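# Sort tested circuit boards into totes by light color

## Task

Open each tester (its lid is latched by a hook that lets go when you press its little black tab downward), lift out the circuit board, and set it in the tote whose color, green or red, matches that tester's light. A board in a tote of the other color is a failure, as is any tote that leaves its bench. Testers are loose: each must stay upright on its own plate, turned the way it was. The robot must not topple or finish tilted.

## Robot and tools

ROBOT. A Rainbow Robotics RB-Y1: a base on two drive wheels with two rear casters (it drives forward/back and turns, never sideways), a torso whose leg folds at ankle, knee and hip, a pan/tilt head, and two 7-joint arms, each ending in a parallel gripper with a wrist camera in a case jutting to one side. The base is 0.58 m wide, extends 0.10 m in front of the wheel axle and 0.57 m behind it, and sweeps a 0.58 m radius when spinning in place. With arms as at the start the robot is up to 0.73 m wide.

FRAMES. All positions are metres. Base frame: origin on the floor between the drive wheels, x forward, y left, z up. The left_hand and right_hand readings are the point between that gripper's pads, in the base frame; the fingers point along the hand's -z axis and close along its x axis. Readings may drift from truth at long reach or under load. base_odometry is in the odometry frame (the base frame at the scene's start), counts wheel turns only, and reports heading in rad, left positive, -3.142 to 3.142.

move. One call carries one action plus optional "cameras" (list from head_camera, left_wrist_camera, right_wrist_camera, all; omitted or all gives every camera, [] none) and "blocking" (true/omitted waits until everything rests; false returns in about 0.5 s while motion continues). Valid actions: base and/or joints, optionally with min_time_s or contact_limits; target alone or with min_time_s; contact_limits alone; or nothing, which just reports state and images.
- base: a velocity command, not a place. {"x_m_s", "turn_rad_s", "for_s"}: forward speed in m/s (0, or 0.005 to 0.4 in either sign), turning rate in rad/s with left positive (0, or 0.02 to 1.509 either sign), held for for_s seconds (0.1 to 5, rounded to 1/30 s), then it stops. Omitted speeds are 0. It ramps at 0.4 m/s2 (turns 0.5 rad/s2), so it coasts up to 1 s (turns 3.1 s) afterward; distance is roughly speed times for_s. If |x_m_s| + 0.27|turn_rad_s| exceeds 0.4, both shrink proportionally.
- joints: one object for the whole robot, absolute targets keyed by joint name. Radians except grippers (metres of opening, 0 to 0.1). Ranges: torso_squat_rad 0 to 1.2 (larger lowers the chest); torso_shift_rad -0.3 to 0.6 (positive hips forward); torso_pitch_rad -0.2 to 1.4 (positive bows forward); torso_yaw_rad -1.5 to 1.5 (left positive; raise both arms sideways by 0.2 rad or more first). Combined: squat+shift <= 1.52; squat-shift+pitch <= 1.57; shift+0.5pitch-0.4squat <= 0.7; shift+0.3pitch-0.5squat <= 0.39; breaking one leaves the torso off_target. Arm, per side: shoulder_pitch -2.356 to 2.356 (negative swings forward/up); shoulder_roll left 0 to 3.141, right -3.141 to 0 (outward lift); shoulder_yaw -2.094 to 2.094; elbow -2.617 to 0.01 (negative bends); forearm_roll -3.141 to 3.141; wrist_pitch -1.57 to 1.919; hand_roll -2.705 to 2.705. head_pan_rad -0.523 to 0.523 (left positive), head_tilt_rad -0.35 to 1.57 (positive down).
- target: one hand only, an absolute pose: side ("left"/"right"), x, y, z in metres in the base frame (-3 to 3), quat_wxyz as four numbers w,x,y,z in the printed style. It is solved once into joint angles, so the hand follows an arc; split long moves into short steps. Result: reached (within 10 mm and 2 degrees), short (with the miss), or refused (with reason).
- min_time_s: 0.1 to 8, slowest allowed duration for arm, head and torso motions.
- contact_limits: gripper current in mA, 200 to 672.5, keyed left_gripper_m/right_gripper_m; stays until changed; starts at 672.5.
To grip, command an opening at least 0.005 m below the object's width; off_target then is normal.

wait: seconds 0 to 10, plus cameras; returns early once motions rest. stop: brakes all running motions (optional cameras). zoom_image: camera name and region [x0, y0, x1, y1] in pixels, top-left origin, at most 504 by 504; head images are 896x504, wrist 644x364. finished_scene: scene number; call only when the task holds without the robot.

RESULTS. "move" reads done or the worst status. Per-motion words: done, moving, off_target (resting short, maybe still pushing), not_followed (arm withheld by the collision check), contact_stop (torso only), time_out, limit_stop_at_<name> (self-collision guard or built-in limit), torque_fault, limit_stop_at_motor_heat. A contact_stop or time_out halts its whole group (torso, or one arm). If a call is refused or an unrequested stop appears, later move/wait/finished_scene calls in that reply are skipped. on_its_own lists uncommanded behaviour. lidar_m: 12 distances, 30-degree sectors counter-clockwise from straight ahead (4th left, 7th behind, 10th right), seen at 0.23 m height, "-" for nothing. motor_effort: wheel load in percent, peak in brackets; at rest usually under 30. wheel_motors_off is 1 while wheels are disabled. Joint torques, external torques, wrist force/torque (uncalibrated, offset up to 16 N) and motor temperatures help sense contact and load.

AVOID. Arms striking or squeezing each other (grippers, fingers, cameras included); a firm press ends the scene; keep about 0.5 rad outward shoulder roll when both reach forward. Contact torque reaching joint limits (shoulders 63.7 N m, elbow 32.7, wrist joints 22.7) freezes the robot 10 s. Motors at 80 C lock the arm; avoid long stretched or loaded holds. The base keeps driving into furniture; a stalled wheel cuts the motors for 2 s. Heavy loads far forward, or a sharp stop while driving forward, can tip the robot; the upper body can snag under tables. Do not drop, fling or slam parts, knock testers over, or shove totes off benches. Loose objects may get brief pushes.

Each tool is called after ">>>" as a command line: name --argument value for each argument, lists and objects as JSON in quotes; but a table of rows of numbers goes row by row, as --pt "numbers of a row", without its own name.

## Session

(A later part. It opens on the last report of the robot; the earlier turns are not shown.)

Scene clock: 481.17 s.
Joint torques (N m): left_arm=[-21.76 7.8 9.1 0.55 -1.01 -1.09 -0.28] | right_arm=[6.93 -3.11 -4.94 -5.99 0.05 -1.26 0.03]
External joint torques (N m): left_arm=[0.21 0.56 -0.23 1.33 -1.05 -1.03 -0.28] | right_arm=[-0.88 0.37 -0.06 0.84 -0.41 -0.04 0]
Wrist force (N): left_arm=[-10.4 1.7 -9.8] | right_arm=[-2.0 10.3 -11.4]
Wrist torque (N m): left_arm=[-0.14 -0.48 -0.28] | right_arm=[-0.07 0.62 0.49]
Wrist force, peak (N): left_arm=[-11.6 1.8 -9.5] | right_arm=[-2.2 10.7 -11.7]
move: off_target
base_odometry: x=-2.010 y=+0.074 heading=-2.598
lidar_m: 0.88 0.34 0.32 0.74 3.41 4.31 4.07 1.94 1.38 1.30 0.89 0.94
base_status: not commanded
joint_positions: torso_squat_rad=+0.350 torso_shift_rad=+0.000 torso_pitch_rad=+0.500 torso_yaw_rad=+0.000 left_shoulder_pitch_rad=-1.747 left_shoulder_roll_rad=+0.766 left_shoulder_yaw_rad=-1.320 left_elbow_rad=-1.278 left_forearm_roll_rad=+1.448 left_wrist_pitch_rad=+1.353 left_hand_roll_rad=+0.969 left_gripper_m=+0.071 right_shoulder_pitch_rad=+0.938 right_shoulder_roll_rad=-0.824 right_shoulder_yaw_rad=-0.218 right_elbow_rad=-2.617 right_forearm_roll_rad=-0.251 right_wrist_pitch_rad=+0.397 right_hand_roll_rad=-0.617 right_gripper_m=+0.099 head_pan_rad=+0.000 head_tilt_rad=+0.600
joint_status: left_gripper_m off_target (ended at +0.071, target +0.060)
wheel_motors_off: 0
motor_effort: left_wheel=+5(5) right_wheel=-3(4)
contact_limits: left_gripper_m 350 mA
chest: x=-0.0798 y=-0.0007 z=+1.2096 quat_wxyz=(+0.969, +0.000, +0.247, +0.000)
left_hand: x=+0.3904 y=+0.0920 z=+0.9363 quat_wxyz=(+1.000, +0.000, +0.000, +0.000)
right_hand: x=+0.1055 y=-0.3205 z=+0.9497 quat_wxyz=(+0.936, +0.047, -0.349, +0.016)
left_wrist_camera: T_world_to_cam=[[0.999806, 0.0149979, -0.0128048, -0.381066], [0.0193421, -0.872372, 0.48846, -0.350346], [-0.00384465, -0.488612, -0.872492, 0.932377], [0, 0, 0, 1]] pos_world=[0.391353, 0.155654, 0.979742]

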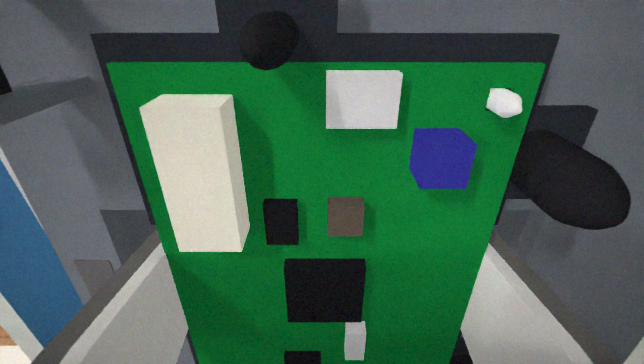

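>>> move --contact_limits '{"left_gripper_m":672}' --cameras '[]'

>>> move --target '{"side":"left","x":0.391,"y":0.092,"z":0.965,"quat_wxyz":[1,0,0,0]}' --cameras '["head_camera"]'

>>> move --target '{"side":"left","x":0.385,"y":0.092,"z":1.09,"quat_wxyz":[1,0,0,0]}' --cameras '["head_camera"]'

>>> move --base '{"x_m_s":-0.3,"for_s":2.2}' --cameras '["head_camera"]'

>>> move --target '{"side":"left","x":0.28,"y":0.12,"z":1.12,"quat_wxyz":[1,0,0,0]}' --cameras '["left_wrist_camera"]'

Scene clock: 489.37 s.
Joint torques (N m): left_arm=[-21.88 8.02 9.33 0.5 -0.99 -1.13 -0.26] | right_arm=[7.07 -3.17 -4.47 -5.84 0.03 -1.16 0.08]
External joint torques (N m): left_arm=[0.1 0.78 0 1.28 -1.02 -1.07 -0.26] | right_arm=[-0.74 0.3 0.42 1 -0.43 0.06 0.04]
Wrist force (N): left_arm=[-10.1 1.2 -7.3] | right_arm=[-2.1 10.4 -11.3]
Wrist torque (N m): left_arm=[-0.14 -0.45 -0.27] | right_arm=[-0.10 0.59 0.48]
Wrist force, peak (N): left_arm=[-10.8 1.7 -9.3] | right_arm=[-2.2 10.6 -11.8]
base_odometry: x=-2.010 y=+0.074 heading=-2.598
lidar_m: 0.88 0.33 0.32 0.74 3.41 4.32 4.06 1.95 1.38 1.31 0.89 0.94
base_status: not commanded
joint_positions: torso_squat_rad=+0.350 torso_shift_rad=+0.000 torso_pitch_rad=+0.500 torso_yaw_rad=+0.000 left_shoulder_pitch_rad=-1.747 left_shoulder_roll_rad=+0.766 left_shoulder_yaw_rad=-1.320 left_elbow_rad=-1.278 left_forearm_roll_rad=+1.448 left_wrist_pitch_rad=+1.353 left_hand_roll_rad=+0.969 left_gripper_m=+0.071 right_shoulder_pitch_rad=+0.938 right_shoulder_roll_rad=-0.824 right_shoulder_yaw_rad=-0.218 right_elbow_rad=-2.617 right_forearm_roll_rad=-0.251 right_wrist_pitch_rad=+0.397 right_hand_roll_rad=-0.617 right_gripper_m=+0.099 head_pan_rad=+0.000 head_tilt_rad=+0.600
joint_status: not commanded
wheel_motors_off: 0
motor_effort: left_wheel=+5(5) right_wheel=-2(3)
contact_limits: left_gripper_m 672 mA
chest: x=-0.0798 y=-0.0007 z=+1.2096 quat_wxyz=(+0.969, +0.000, +0.247, +0.000)
left_hand: x=+0.3904 y=+0.0920 z=+0.9363 quat_wxyz=(+1.000, +0.000, +0.000, +0.000)
right_hand: x=+0.1055 y=-0.3205 z=+0.9497 quat_wxyz=(+0.936, +0.047, -0.349, +0.016)

Scene clock: 490.10 s.
Joint torques (N m): left_arm=[-20.42 7.61 9.95 -0.74 0.1 -0.04 0.28] | right_arm=[7.07 -3.24 -4.83 -5.87 0.12 -1.26 0]
External joint torques (N m): left_arm=[1.58 0.31 0.36 -0.15 0.07 0.02 0.28] | right_arm=[-0.75 0.23 0.05 0.97 -0.34 -0.04 -0.04]
Wrist force (N): left_arm=[-3.0 0.5 -9.7] | right_arm=[-2.2 10.4 -11.4]
Wrist torque (N m): left_arm=[-0.12 -0.54 -0.21] | right_arm=[-0.09 0.59 0.48]
Wrist force, peak (N): left_arm=[-4.2 -1.3 -12.6] | right_arm=[-1.8 10.5 -12.0]
move: done
base_odometry: x=-2.010 y=+0.074 heading=-2.598
lidar_m: 0.88 0.33 0.32 0.73 3.42 4.32 4.07 1.96 1.38 1.30 0.89 0.95
base_status: not commanded
joint_positions: torso_squat_rad=+0.350 torso_shift_rad=+0.000 torso_pitch_rad=+0.500 torso_yaw_rad=+0.000 left_shoulder_pitch_rad=-1.791 left_shoulder_roll_rad=+0.799 left_shoulder_yaw_rad=-1.298 left_elbow_rad=-1.319 left_forearm_roll_rad=+1.479 left_wrist_pitch_rad=+1.406 left_hand_roll_rad=+0.983 left_gripper_m=+0.071 right_shoulder_pitch_rad=+0.938 right_shoulder_roll_rad=-0.824 right_shoulder_yaw_rad=-0.218 right_elbow_rad=-2.617 right_forearm_roll_rad=-0.251 right_wrist_pitch_rad=+0.397 right_hand_roll_rad=-0.617 right_gripper_m=+0.099 head_pan_rad=+0.000 head_tilt_rad=+0.600
joint_status: all done
wheel_motors_off: 0
motor_effort: left_wheel=+3(6) right_wheel=-3(3)
contact_limits: left_gripper_m 672 mA
chest: x=-0.0797 y=-0.0007 z=+1.2096 quat_wxyz=(+0.969, +0.000, +0.247, +0.000)
left_hand: x=+0.3911 y=+0.0919 z=+0.9650 quat_wxyz=(+1.000, +0.000, +0.000, +0.000)
left_hand_status: reached (checked arc, planned for 0.2 s): 0 mm and 0.0 deg off.
right_hand: x=+0.1055 y=-0.3205 z=+0.9497 quat_wxyz=(+0.936, +0.047, -0.349, +0.016)
head_camera: T_world_to_cam=[[0.036607, -0.998749, 0.0340543, -0.0506305], [-0.871702, -0.0485768, -0.487623, 0.760187], [0.488667, -0.0118348, -0.87239, 1.12086], [0, 0, 0, 1]] pos_world=[0.116783, -0.00037456, 1.35024]

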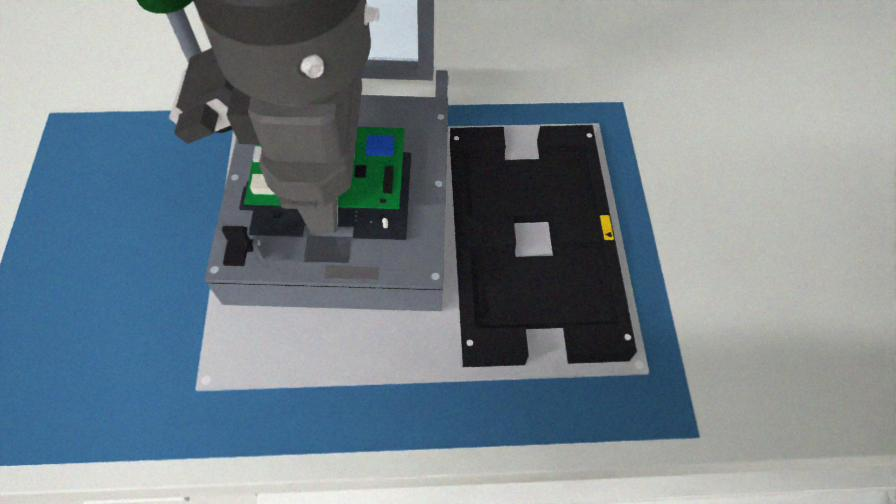

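Scene clock: 491.03 s.
Joint torques (N m): left_arm=[-19.32 7.09 9.14 -0.1 0.05 -0.32 0.2] | right_arm=[7.09 -3.14 -4.63 -5.87 -0.02 -1.21 0.09]
External joint torques (N m): left_arm=[2.39 0 -0.81 -0.53 0.01 -0.26 0.2] | right_arm=[-0.72 0.33 0.25 0.97 -0.48 0.01 0.05]
Wrist force (N): left_arm=[-2.8 0.4 -10.0] | right_arm=[-2.1 10.1 -11.3]
Wrist torque (N m): left_arm=[-0.11 -0.57 -0.22] | right_arm=[-0.05 0.60 0.48]
Wrist force, peak (N): left_arm=[-3.2 0.4 -12.5] | right_arm=[-2.0 10.3 -11.8]
move: done
base_odometry: x=-2.010 y=+0.074 heading=-2.598
lidar_m: 0.88 0.33 0.31 0.74 3.41 4.32 4.07 1.95 1.38 1.30 0.89 0.94
base_status: not commanded
joint_positions: torso_squat_rad=+0.350 torso_shift_rad=+0.000 torso_pitch_rad=+0.500 torso_yaw_rad=+0.000 left_shoulder_pitch_rad=-1.989 left_shoulder_roll_rad=+0.900 left_shoulder_yaw_rad=-1.196 left_elbow_rad=-1.402 left_forearm_roll_rad=+1.630 left_wrist_pitch_rad=+1.640 left_hand_roll_rad=+1.022 left_gripper_m=+0.071 right_shoulder_pitch_rad=+0.938 right_shoulder_roll_rad=-0.824 right_shoulder_yaw_rad=-0.218 right_elbow_rad=-2.617 right_forearm_roll_rad=-0.251 right_wrist_pitch_rad=+0.397 right_hand_roll_rad=-0.617 right_gripper_m=+0.099 head_pan_rad=+0.000 head_tilt_rad=+0.600
joint_status: all done
wheel_motors_off: 0
motor_effort: left_wheel=+3(4) right_wheel=-4(5)
contact_limits: left_gripper_m 672 mA
chest: x=-0.0797 y=-0.0007 z=+1.2096 quat_wxyz=(+0.969, +0.000, +0.247, +0.000)
left_hand: x=+0.3851 y=+0.0919 z=+1.0902 quat_wxyz=(+1.000, +0.000, +0.000, +0.000)
left_hand_status: reached (checked arc, planned for 0.5 s): 0 mm and 0.0 deg off.
right_hand: x=+0.1055 y=-0.3205 z=+0.9497 quat_wxyz=(+0.936, +0.047, -0.349, +0.016)
head_camera: T_world_to_cam=[[0.036607, -0.998749, 0.0340543, -0.0506305], [-0.871702, -0.0485768, -0.487623, 0.760187], [0.488667, -0.0118348, -0.87239, 1.12086], [0, 0, 0, 1]] pos_world=[0.116783, -0.00037456, 1.35024]

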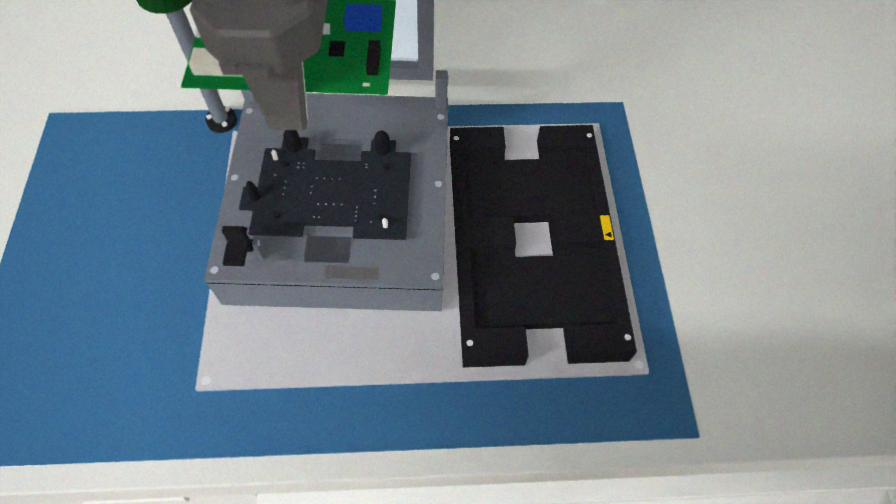

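Scene clock: 494.37 s.
Joint torques (N m): left_arm=[-20.36 6.91 9.37 0.17 0.13 -0.24 0.22] | right_arm=[7.05 -3.14 -4.88 -5.88 0.03 -1.26 0.01]
External joint torques (N m): left_arm=[1.36 -0.17 -0.58 -0.26 0.1 -0.18 0.22] | right_arm=[-0.76 0.33 0 0.96 -0.43 -0.04 -0.03]
Wrist force (N): left_arm=[-2.9 0.5 -10.1] | right_arm=[-2.0 10.4 -11.4]
Wrist torque (N m): left_arm=[-0.10 -0.58 -0.22] | right_arm=[-0.10 0.61 0.48]
Wrist force, peak (N): left_arm=[-3.2 0.3 -10.5] | right_arm=[-1.9 10.4 -12.1]
move: done
base_odometry: x=-1.445 y=+0.415 heading=-2.598
lidar_m: 0.94 0.91 1.15 3.06 3.37 3.60 3.41 2.01 1.41 1.34 1.35 1.26
base_status: done (sent for 2.2 of 2.2 s)
joint_positions: torso_squat_rad=+0.350 torso_shift_rad=+0.000 torso_pitch_rad=+0.500 torso_yaw_rad=+0.000 left_shoulder_pitch_rad=-1.989 left_shoulder_roll_rad=+0.900 left_shoulder_yaw_rad=-1.196 left_elbow_rad=-1.402 left_forearm_roll_rad=+1.630 left_wrist_pitch_rad=+1.640 left_hand_roll_rad=+1.022 left_gripper_m=+0.071 right_shoulder_pitch_rad=+0.938 right_shoulder_roll_rad=-0.824 right_shoulder_yaw_rad=-0.218 right_elbow_rad=-2.617 right_forearm_roll_rad=-0.251 right_wrist_pitch_rad=+0.397 right_hand_roll_rad=-0.617 right_gripper_m=+0.099 head_pan_rad=+0.000 head_tilt_rad=+0.600
joint_status: not commanded
wheel_motors_off: 0
motor_effort: left_wheel=+6(29) right_wheel=-1(22)
contact_limits: left_gripper_m 672 mA
chest: x=-0.0797 y=-0.0007 z=+1.2096 quat_wxyz=(+0.969, +0.000, +0.247, +0.000)
left_hand: x=+0.3851 y=+0.0919 z=+1.0900 quat_wxyz=(+1.000, +0.000, +0.000, +0.000)
right_hand: x=+0.1055 y=-0.3205 z=+0.9497 quat_wxyz=(+0.936, +0.047, -0.349, +0.016)
head_camera: T_world_to_cam=[[0.036607, -0.998749, 0.0340543, -0.0506268], [-0.871702, -0.0485768, -0.487623, 0.7601], [0.488667, -0.0118348, -0.87239, 1.12091], [0, 0, 0, 1]] pos_world=[0.116683, -0.00037456, 1.35024]

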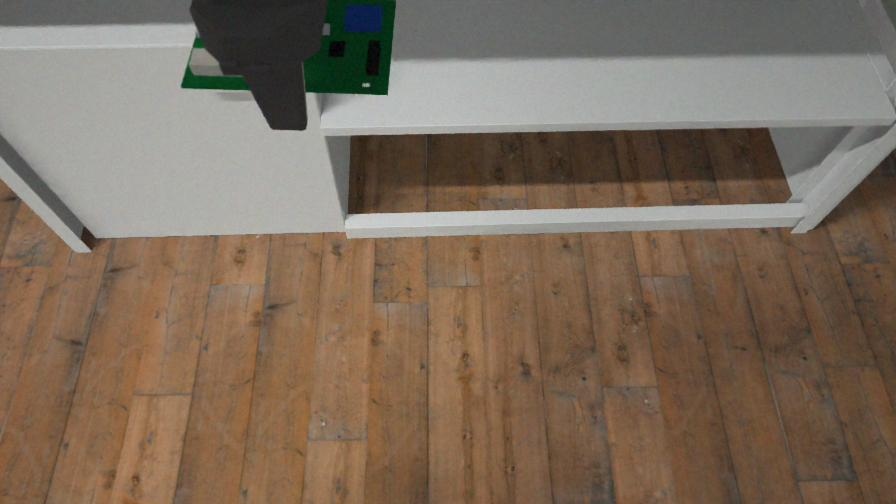

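Scene clock: 495.77 s.
Joint torques (N m): left_arm=[-15.15 5.76 10.44 1.3 0.12 0.02 -0.25] | right_arm=[7.29 -3.32 -4.86 -5.88 0 -1.29 0.03]
External joint torques (N m): left_arm=[1.7 -0.13 0.59 -0.21 0.06 0.07 -0.25] | right_arm=[-0.53 0.15 0.03 0.96 -0.46 -0.07 -0.01]
Wrist force (N): left_arm=[-3.1 0.7 -10.2] | right_arm=[-2.1 10.5 -11.4]
Wrist torque (N m): left_arm=[-0.10 -0.57 -0.19] | right_arm=[-0.12 0.61 0.48]
Wrist force, peak (N): left_arm=[-3.6 1.3 -10.9] | right_arm=[-2.2 10.5 -11.7]
move: done
base_odometry: x=-1.445 y=+0.415 heading=-2.598
lidar_m: 0.95 0.90 1.15 3.07 3.37 3.61 3.42 2.01 1.42 1.34 1.35 1.26
base_status: not commanded
joint_positions: torso_squat_rad=+0.350 torso_shift_rad=+0.000 torso_pitch_rad=+0.500 torso_yaw_rad=+0.000 left_shoulder_pitch_rad=-1.964 left_shoulder_roll_rad=+1.176 left_shoulder_yaw_rad=-1.110 left_elbow_rad=-1.980 left_forearm_roll_rad=+1.761 left_wrist_pitch_rad=+1.661 left_hand_roll_rad=+1.344 left_gripper_m=+0.071 right_shoulder_pitch_rad=+0.938 right_shoulder_roll_rad=-0.824 right_shoulder_yaw_rad=-0.218 right_elbow_rad=-2.617 right_forearm_roll_rad=-0.251 right_wrist_pitch_rad=+0.397 right_hand_roll_rad=-0.617 right_gripper_m=+0.099 head_pan_rad=+0.000 head_tilt_rad=+0.600
joint_status: all done
wheel_motors_off: 0
motor_effort: left_wheel=+5(8) right_wheel=-3(4)
contact_limits: left_gripper_m 672 mA
chest: x=-0.0797 y=-0.0007 z=+1.2096 quat_wxyz=(+0.969, +0.000, +0.247, +0.000)
left_hand: x=+0.2798 y=+0.1200 z=+1.1200 quat_wxyz=(+1.000, +0.001, +0.002, -0.001)
left_hand_status: reached (checked arc, planned for 0.9 s): 0 mm and 0.2 deg off.
right_hand: x=+0.1055 y=-0.3204 z=+0.9497 quat_wxyz=(+0.936, +0.047, -0.349, +0.016)
left_wrist_camera: T_world_to_cam=[[0.999777, 0.0143438, -0.0154848, -0.265488], [0.0200695, -0.873215, 0.486922, -0.4119], [-0.00653725, -0.487124, -0.873308, 1.10739], [0, 0, 0, 1]] pos_world=[0.280935, 0.183566, 1.16354]

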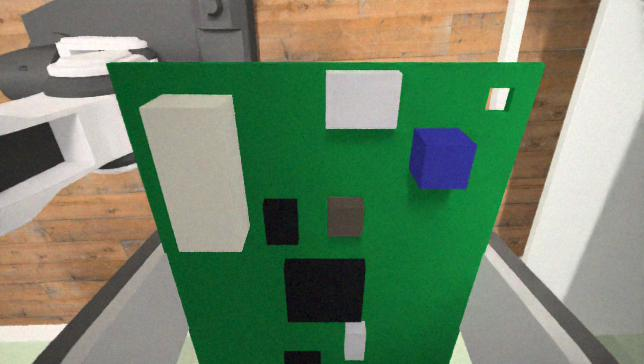

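>>> move --base '{"turn_rad_s":0.8,"for_s":3.125}' --joints '{"torso_pitch_rad":0.5,"head_tilt_rad":0.4}' --cameras '[]'

>>> move --base '{"x_m_s":0.36,"for_s":5}' --cameras '[]'

>>> move --base '{"x_m_s":0.35,"for_s":4.3}' --cameras '[]'

>>> move --base '{"turn_rad_s":0.4,"for_s":1.61}' --cameras '[]'

>>> move --target '{"side":"left","x":0.3,"y":0.13,"z":1.2,"quat_wxyz":[1,0,0,0]}' --cameras '["head_camera"]'

Scene clock: 508.93 s.
Joint torques (N m): left_arm=[-15.12 5.86 10.49 1.39 0.11 0.09 -0.24] | right_arm=[6.97 -3.09 -4.73 -5.81 0.1 -1.23 0.11]
External joint torques (N m): left_arm=[1.73 -0.03 0.64 -0.12 0.06 0.13 -0.24] | right_arm=[-0.84 0.38 0.16 1.03 -0.36 -0.01 0.08]
Wrist force (N): left_arm=[-2.9 0.7 -10.0] | right_arm=[-1.9 10.3 -11.4]
Wrist torque (N m): left_arm=[-0.09 -0.54 -0.20] | right_arm=[-0.08 0.62 0.49]
Wrist force, peak (N): left_arm=[-3.2 0.6 -10.4] | right_arm=[-2.4 10.6 -11.7]
move: done
base_odometry: x=-1.445 y=+0.415 heading=-0.091
lidar_m: 3.79 3.49 2.30 1.46 1.31 1.32 1.26 1.58 0.94 1.11 2.50 3.32
base_status: done (sent for 3.13 of 3.13 s)
joint_positions: torso_squat_rad=+0.350 torso_shift_rad=+0.000 torso_pitch_rad=+0.500 torso_yaw_rad=+0.000 left_shoulder_pitch_rad=-1.964 left_shoulder_roll_rad=+1.176 left_shoulder_yaw_rad=-1.110 left_elbow_rad=-1.980 left_forearm_roll_rad=+1.761 left_wrist_pitch_rad=+1.661 left_hand_roll_rad=+1.344 left_gripper_m=+0.071 right_shoulder_pitch_rad=+0.938 right_shoulder_roll_rad=-0.824 right_shoulder_yaw_rad=-0.218 right_elbow_rad=-2.617 right_forearm_roll_rad=-0.251 right_wrist_pitch_rad=+0.397 right_hand_roll_rad=-0.617 right_gripper_m=+0.099 head_pan_rad=+0.000 head_tilt_rad=+0.400
joint_status: all done
wheel_motors_off: 0
motor_effort: left_wheel=+0(26) right_wheel=+3(26)
contact_limits: left_gripper_m 672 mA
chest: x=-0.0797 y=-0.0007 z=+1.2096 quat_wxyz=(+0.969, +0.000, +0.247, +0.000)
left_hand: x=+0.2799 y=+0.1200 z=+1.1200 quat_wxyz=(+1.000, +0.001, +0.002, -0.001)
right_hand: x=+0.1055 y=-0.3205 z=+0.9497 quat_wxyz=(+0.936, +0.047, -0.349, +0.016)

Scene clock: 515.17 s.
Joint torques (N m): left_arm=[-15.59 5.92 10.53 1.34 0.22 0.06 -0.22] | right_arm=[7.06 -3.16 -4.87 -5.84 0.09 -1.29 0.02]
External joint torques (N m): left_arm=[1.26 0.04 0.68 -0.16 0.16 0.1 -0.22] | right_arm=[-0.76 0.31 0.02 0.99 -0.37 -0.07 -0.02]
Wrist force (N): left_arm=[-3.2 0.7 -10.0] | right_arm=[-2.0 10.6 -11.5]
Wrist torque (N m): left_arm=[-0.11 -0.57 -0.20] | right_arm=[-0.11 0.61 0.47]
Wrist force, peak (N): left_arm=[-3.0 0.9 -10.6] | right_arm=[-2.0 10.7 -11.7]
move: done
base_odometry: x=+0.348 y=+0.251 heading=-0.091
lidar_m: 2.64 2.02 2.03 2.48 2.46 2.48 3.04 2.28 2.64 2.37 2.14 2.16
base_status: done (sent for 5 of 5 s)
joint_positions: torso_squat_rad=+0.350 torso_shift_rad=+0.000 torso_pitch_rad=+0.500 torso_yaw_rad=+0.000 left_shoulder_pitch_rad=-1.964 left_shoulder_roll_rad=+1.176 left_shoulder_yaw_rad=-1.110 left_elbow_rad=-1.980 left_forearm_roll_rad=+1.761 left_wrist_pitch_rad=+1.661 left_hand_roll_rad=+1.344 left_gripper_m=+0.071 right_shoulder_pitch_rad=+0.938 right_shoulder_roll_rad=-0.824 right_shoulder_yaw_rad=-0.218 right_elbow_rad=-2.617 right_forearm_roll_rad=-0.251 right_wrist_pitch_rad=+0.397 right_hand_roll_rad=-0.617 right_gripper_m=+0.099 head_pan_rad=+0.000 head_tilt_rad=+0.400
joint_status: not commanded
wheel_motors_off: 0
motor_effort: left_wheel=+1(27) right_wheel=-2(30)
contact_limits: left_gripper_m 672 mA
chest: x=-0.0797 y=-0.0007 z=+1.2096 quat_wxyz=(+0.969, +0.000, +0.247, +0.000)
left_hand: x=+0.2799 y=+0.1200 z=+1.1199 quat_wxyz=(+1.000, +0.001, +0.002, -0.001)
right_hand: x=+0.1056 y=-0.3205 z=+0.9497 quat_wxyz=(+0.936, +0.047, -0.349, +0.016)

Scene clock: 520.67 s.
Joint torques (N m): left_arm=[-15.78 5.96 10.38 1.36 0.16 0.04 -0.19] | right_arm=[7.06 -3.48 -4.98 -5.85 0.08 -1.21 0.04]
External joint torques (N m): left_arm=[1.07 0.08 0.54 -0.14 0.11 0.08 -0.19] | right_arm=[-0.75 -0.01 -0.1 0.99 -0.38 0.01 0]
Wrist force (N): left_arm=[-3.3 0.6 -10.0] | right_arm=[-2.0 10.3 -11.3]
Wrist torque (N m): left_arm=[-0.10 -0.58 -0.20] | right_arm=[-0.10 0.62 0.48]
Wrist force, peak (N): left_arm=[-3.2 0.7 -10.6] | right_arm=[-1.9 10.4 -11.9]
move: done
base_odometry: x=+1.847 y=+0.114 heading=-0.091
lidar_m: 1.16 1.53 0.94 1.10 2.56 3.45 3.82 3.52 2.10 1.31 1.17 1.19
base_status: done (sent for 4.3 of 4.3 s)
joint_positions: torso_squat_rad=+0.350 torso_shift_rad=+0.000 torso_pitch_rad=+0.500 torso_yaw_rad=+0.000 left_shoulder_pitch_rad=-1.964 left_shoulder_roll_rad=+1.176 left_shoulder_yaw_rad=-1.109 left_elbow_rad=-1.980 left_forearm_roll_rad=+1.761 left_wrist_pitch_rad=+1.661 left_hand_roll_rad=+1.344 left_gripper_m=+0.071 right_shoulder_pitch_rad=+0.938 right_shoulder_roll_rad=-0.824 right_shoulder_yaw_rad=-0.218 right_elbow_rad=-2.617 right_forearm_roll_rad=-0.251 right_wrist_pitch_rad=+0.397 right_hand_roll_rad=-0.617 right_gripper_m=+0.099 head_pan_rad=+0.000 head_tilt_rad=+0.400
joint_status: not commanded
wheel_motors_off: 0
motor_effort: left_wheel=-1(26) right_wheel=-2(19)
contact_limits: left_gripper_m 672 mA
chest: x=-0.0797 y=-0.0007 z=+1.2096 quat_wxyz=(+0.969, +0.000, +0.247, +0.000)
left_hand: x=+0.2799 y=+0.1200 z=+1.1199 quat_wxyz=(+1.000, +0.001, +0.002, -0.001)
right_hand: x=+0.1056 y=-0.3205 z=+0.9497 quat_wxyz=(+0.936, +0.047, -0.349, +0.016)

Scene clock: 523.37 s.
Joint torques (N m): left_arm=[-15.84 5.85 10.3 1.46 0.08 -0.01 -0.2] | right_arm=[7.01 -3.37 -4.73 -5.76 0.03 -1.22 -0.03]
External joint torques (N m): left_arm=[1.01 -0.04 0.45 -0.04 0.03 0.03 -0.2] | right_arm=[-0.81 0.1 0.15 1.08 -0.43 0 -0.07]
Wrist force (N): left_arm=[-2.8 0.8 -10.1] | right_arm=[-2.4 10.4 -11.6]
Wrist torque (N m): left_arm=[-0.13 -0.53 -0.20] | right_arm=[-0.09 0.58 0.49]
Wrist force, peak (N): left_arm=[-3.3 0.7 -10.4] | right_arm=[-1.9 10.7 -11.8]
move: done
base_odometry: x=+1.847 y=+0.114 heading=+0.549
lidar_m: 1.45 0.94 1.20 2.75 3.51 3.62 3.49 1.82 1.29 1.20 1.21 1.16
base_status: done (sent for 1.6 of 1.6 s)
joint_positions: torso_squat_rad=+0.350 torso_shift_rad=+0.000 torso_pitch_rad=+0.500 torso_yaw_rad=+0.000 left_shoulder_pitch_rad=-1.964 left_shoulder_roll_rad=+1.176 left_shoulder_yaw_rad=-1.109 left_elbow_rad=-1.980 left_forearm_roll_rad=+1.761 left_wrist_pitch_rad=+1.661 left_hand_roll_rad=+1.344 left_gripper_m=+0.071 right_shoulder_pitch_rad=+0.938 right_shoulder_roll_rad=-0.824 right_shoulder_yaw_rad=-0.218 right_elbow_rad=-2.617 right_forearm_roll_rad=-0.251 right_wrist_pitch_rad=+0.397 right_hand_roll_rad=-0.617 right_gripper_m=+0.099 head_pan_rad=+0.000 head_tilt_rad=+0.400
joint_status: not commanded
wheel_motors_off: 0
motor_effort: left_wheel=-1(27) right_wheel=+2(25)
contact_limits: left_gripper_m 672 mA
chest: x=-0.0797 y=-0.0007 z=+1.2096 quat_wxyz=(+0.969, +0.000, +0.247, +0.000)
left_hand: x=+0.2799 y=+0.1200 z=+1.1199 quat_wxyz=(+1.000, +0.001, +0.002, -0.001)
right_hand: x=+0.1056 y=-0.3205 z=+0.9497 quat_wxyz=(+0.936, +0.047, -0.349, +0.016)

Scene clock: 524.23 s.
Joint torques (N m): left_arm=[-15.76 5.03 9.31 2.57 0.13 -0.1 0.18] | right_arm=[6.95 -3.08 -4.94 -5.79 0.08 -1.27 0.14]
External joint torques (N m): left_arm=[1.65 -0.37 -0.19 0.32 0.08 -0.05 0.18] | right_arm=[-0.87 0.39 -0.05 1.04 -0.38 -0.04 0.1]
Wrist force (N): left_arm=[-2.9 0.5 -9.9] | right_arm=[-2.1 10.2 -11.6]
Wrist torque (N m): left_arm=[-0.14 -0.53 -0.18] | right_arm=[-0.07 0.61 0.49]
Wrist force, peak (N): left_arm=[-3.3 1.1 -11.4] | right_arm=[-2.3 10.3 -11.9]
move: done
base_odometry: x=+1.847 y=+0.114 heading=+0.549
lidar_m: 1.44 0.94 1.20 2.76 3.51 3.62 3.49 1.83 1.28 1.21 1.21 1.15
base_status: not commanded
joint_positions: torso_squat_rad=+0.350 torso_shift_rad=+0.000 torso_pitch_rad=+0.500 torso_yaw_rad=+0.000 left_shoulder_pitch_rad=-2.118 left_shoulder_roll_rad=+1.174 left_shoulder_yaw_rad=-1.042 left_elbow_rad=-1.779 left_forearm_roll_rad=+1.881 left_wrist_pitch_rad=+1.836 left_hand_roll_rad=+1.235 left_gripper_m=+0.071 right_shoulder_pitch_rad=+0.938 right_shoulder_roll_rad=-0.824 right_shoulder_yaw_rad=-0.218 right_elbow_rad=-2.617 right_forearm_roll_rad=-0.251 right_wrist_pitch_rad=+0.397 right_hand_roll_rad=-0.617 right_gripper_m=+0.099 head_pan_rad=+0.000 head_tilt_rad=+0.400
joint_status: all done
wheel_motors_off: 0
motor_effort: left_wheel=+1(2) right_wheel=+6(6)
contact_limits: left_gripper_m 672 mA
chest: x=-0.0797 y=-0.0007 z=+1.2096 quat_wxyz=(+0.969, +0.000, +0.247, +0.000)
left_hand: x=+0.2999 y=+0.1300 z=+1.2001 quat_wxyz=(+1.000, +0.000, +0.000, +0.000)
left_hand_status: reached (checked arc, planned for 0.5 s): 0 mm and 0.0 deg off.
right_hand: x=+0.1055 y=-0.3205 z=+0.9497 quat_wxyz=(+0.936, +0.047, -0.349, +0.016)
head_camera: T_world_to_cam=[[0.0288984, -0.998758, 0.0405943, -0.0593289], [-0.757503, -0.0483791, -0.651036, 0.98076], [0.652192, -0.0119364, -0.75796, 0.957703], [0, 0, 0, 1]] pos_world=[0.120037, -0.000375448, 1.36682]

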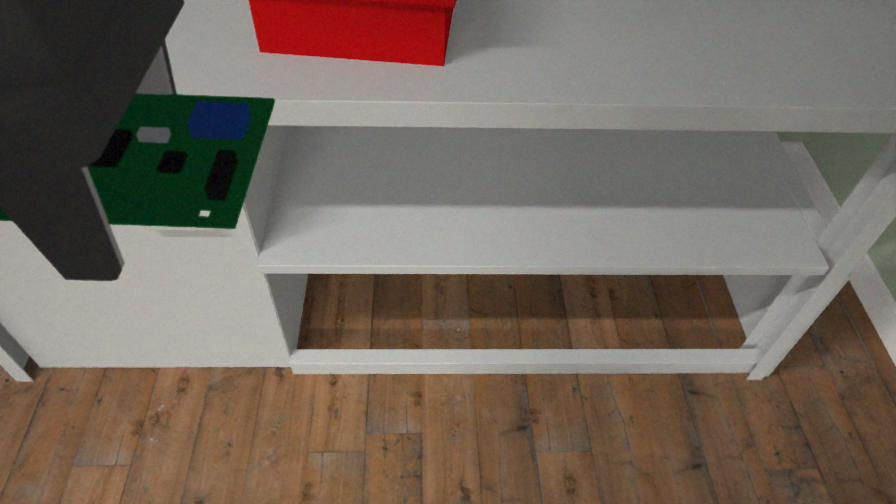

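>>> move --base '{"x_m_s":0.3,"for_s":1.68}' --cameras '["head_camera"]'

Scene clock: 535.73 s.
Joint torques (N m): left_arm=[-16.14 4.74 9.29 2.48 0.2 -0.12 0.18] | right_arm=[7.09 -3.15 -4.64 -5.72 0.02 -1.25 0]
External joint torques (N m): left_arm=[1.27 -0.66 -0.21 0.23 0.16 -0.07 0.18] | right_arm=[-0.73 0.32 0.25 1.12 -0.44 -0.03 -0.04]
Wrist force (N): left_arm=[-2.9 0.4 -9.7] | right_arm=[-2.0 10.3 -11.4]
Wrist torque (N m): left_arm=[-0.14 -0.53 -0.18] | right_arm=[-0.09 0.62 0.47]
Wrist force, peak (N): left_arm=[-3.5 0.9 -10.1] | right_arm=[-2.0 10.6 -12.0]
move: done
base_odometry: x=+2.273 y=+0.375 heading=+0.549
lidar_m: 1.04 0.51 0.53 1.35 3.51 4.10 3.99 1.77 1.25 1.18 0.82 1.07
base_status: done (sent for 1.67 of 1.67 s)
joint_positions: torso_squat_rad=+0.350 torso_shift_rad=+0.000 torso_pitch_rad=+0.500 torso_yaw_rad=+0.000 left_shoulder_pitch_rad=-2.118 left_shoulder_roll_rad=+1.174 left_shoulder_yaw_rad=-1.042 left_elbow_rad=-1.779 left_forearm_roll_rad=+1.881 left_wrist_pitch_rad=+1.836 left_hand_roll_rad=+1.235 left_gripper_m=+0.071 right_shoulder_pitch_rad=+0.938 right_shoulder_roll_rad=-0.824 right_shoulder_yaw_rad=-0.218 right_elbow_rad=-2.617 right_forearm_roll_rad=-0.251 right_wrist_pitch_rad=+0.397 right_hand_roll_rad=-0.617 right_gripper_m=+0.099 head_pan_rad=+0.000 head_tilt_rad=+0.400
joint_status: not commanded
wheel_motors_off: 0
motor_effort: left_wheel=-1(27) right_wheel=-4(30)
contact_limits: left_gripper_m 672 mA
chest: x=-0.0797 y=-0.0007 z=+1.2096 quat_wxyz=(+0.969, +0.000, +0.247, +0.000)
left_hand: x=+0.3000 y=+0.1300 z=+1.2000 quat_wxyz=(+1.000, +0.000, +0.000, +0.000)
right_hand: x=+0.1056 y=-0.3205 z=+0.9497 quat_wxyz=(+0.936, +0.047, -0.349, +0.016)
head_camera: T_world_to_cam=[[0.0289037, -0.998758, 0.0405899, -0.0593235], [-0.757595, -0.0483786, -0.65093, 0.980625], [0.652085, -0.0119364, -0.758052, 0.957841], [0, 0, 0, 1]] pos_world=[0.120037, -0.00037545, 1.36682]

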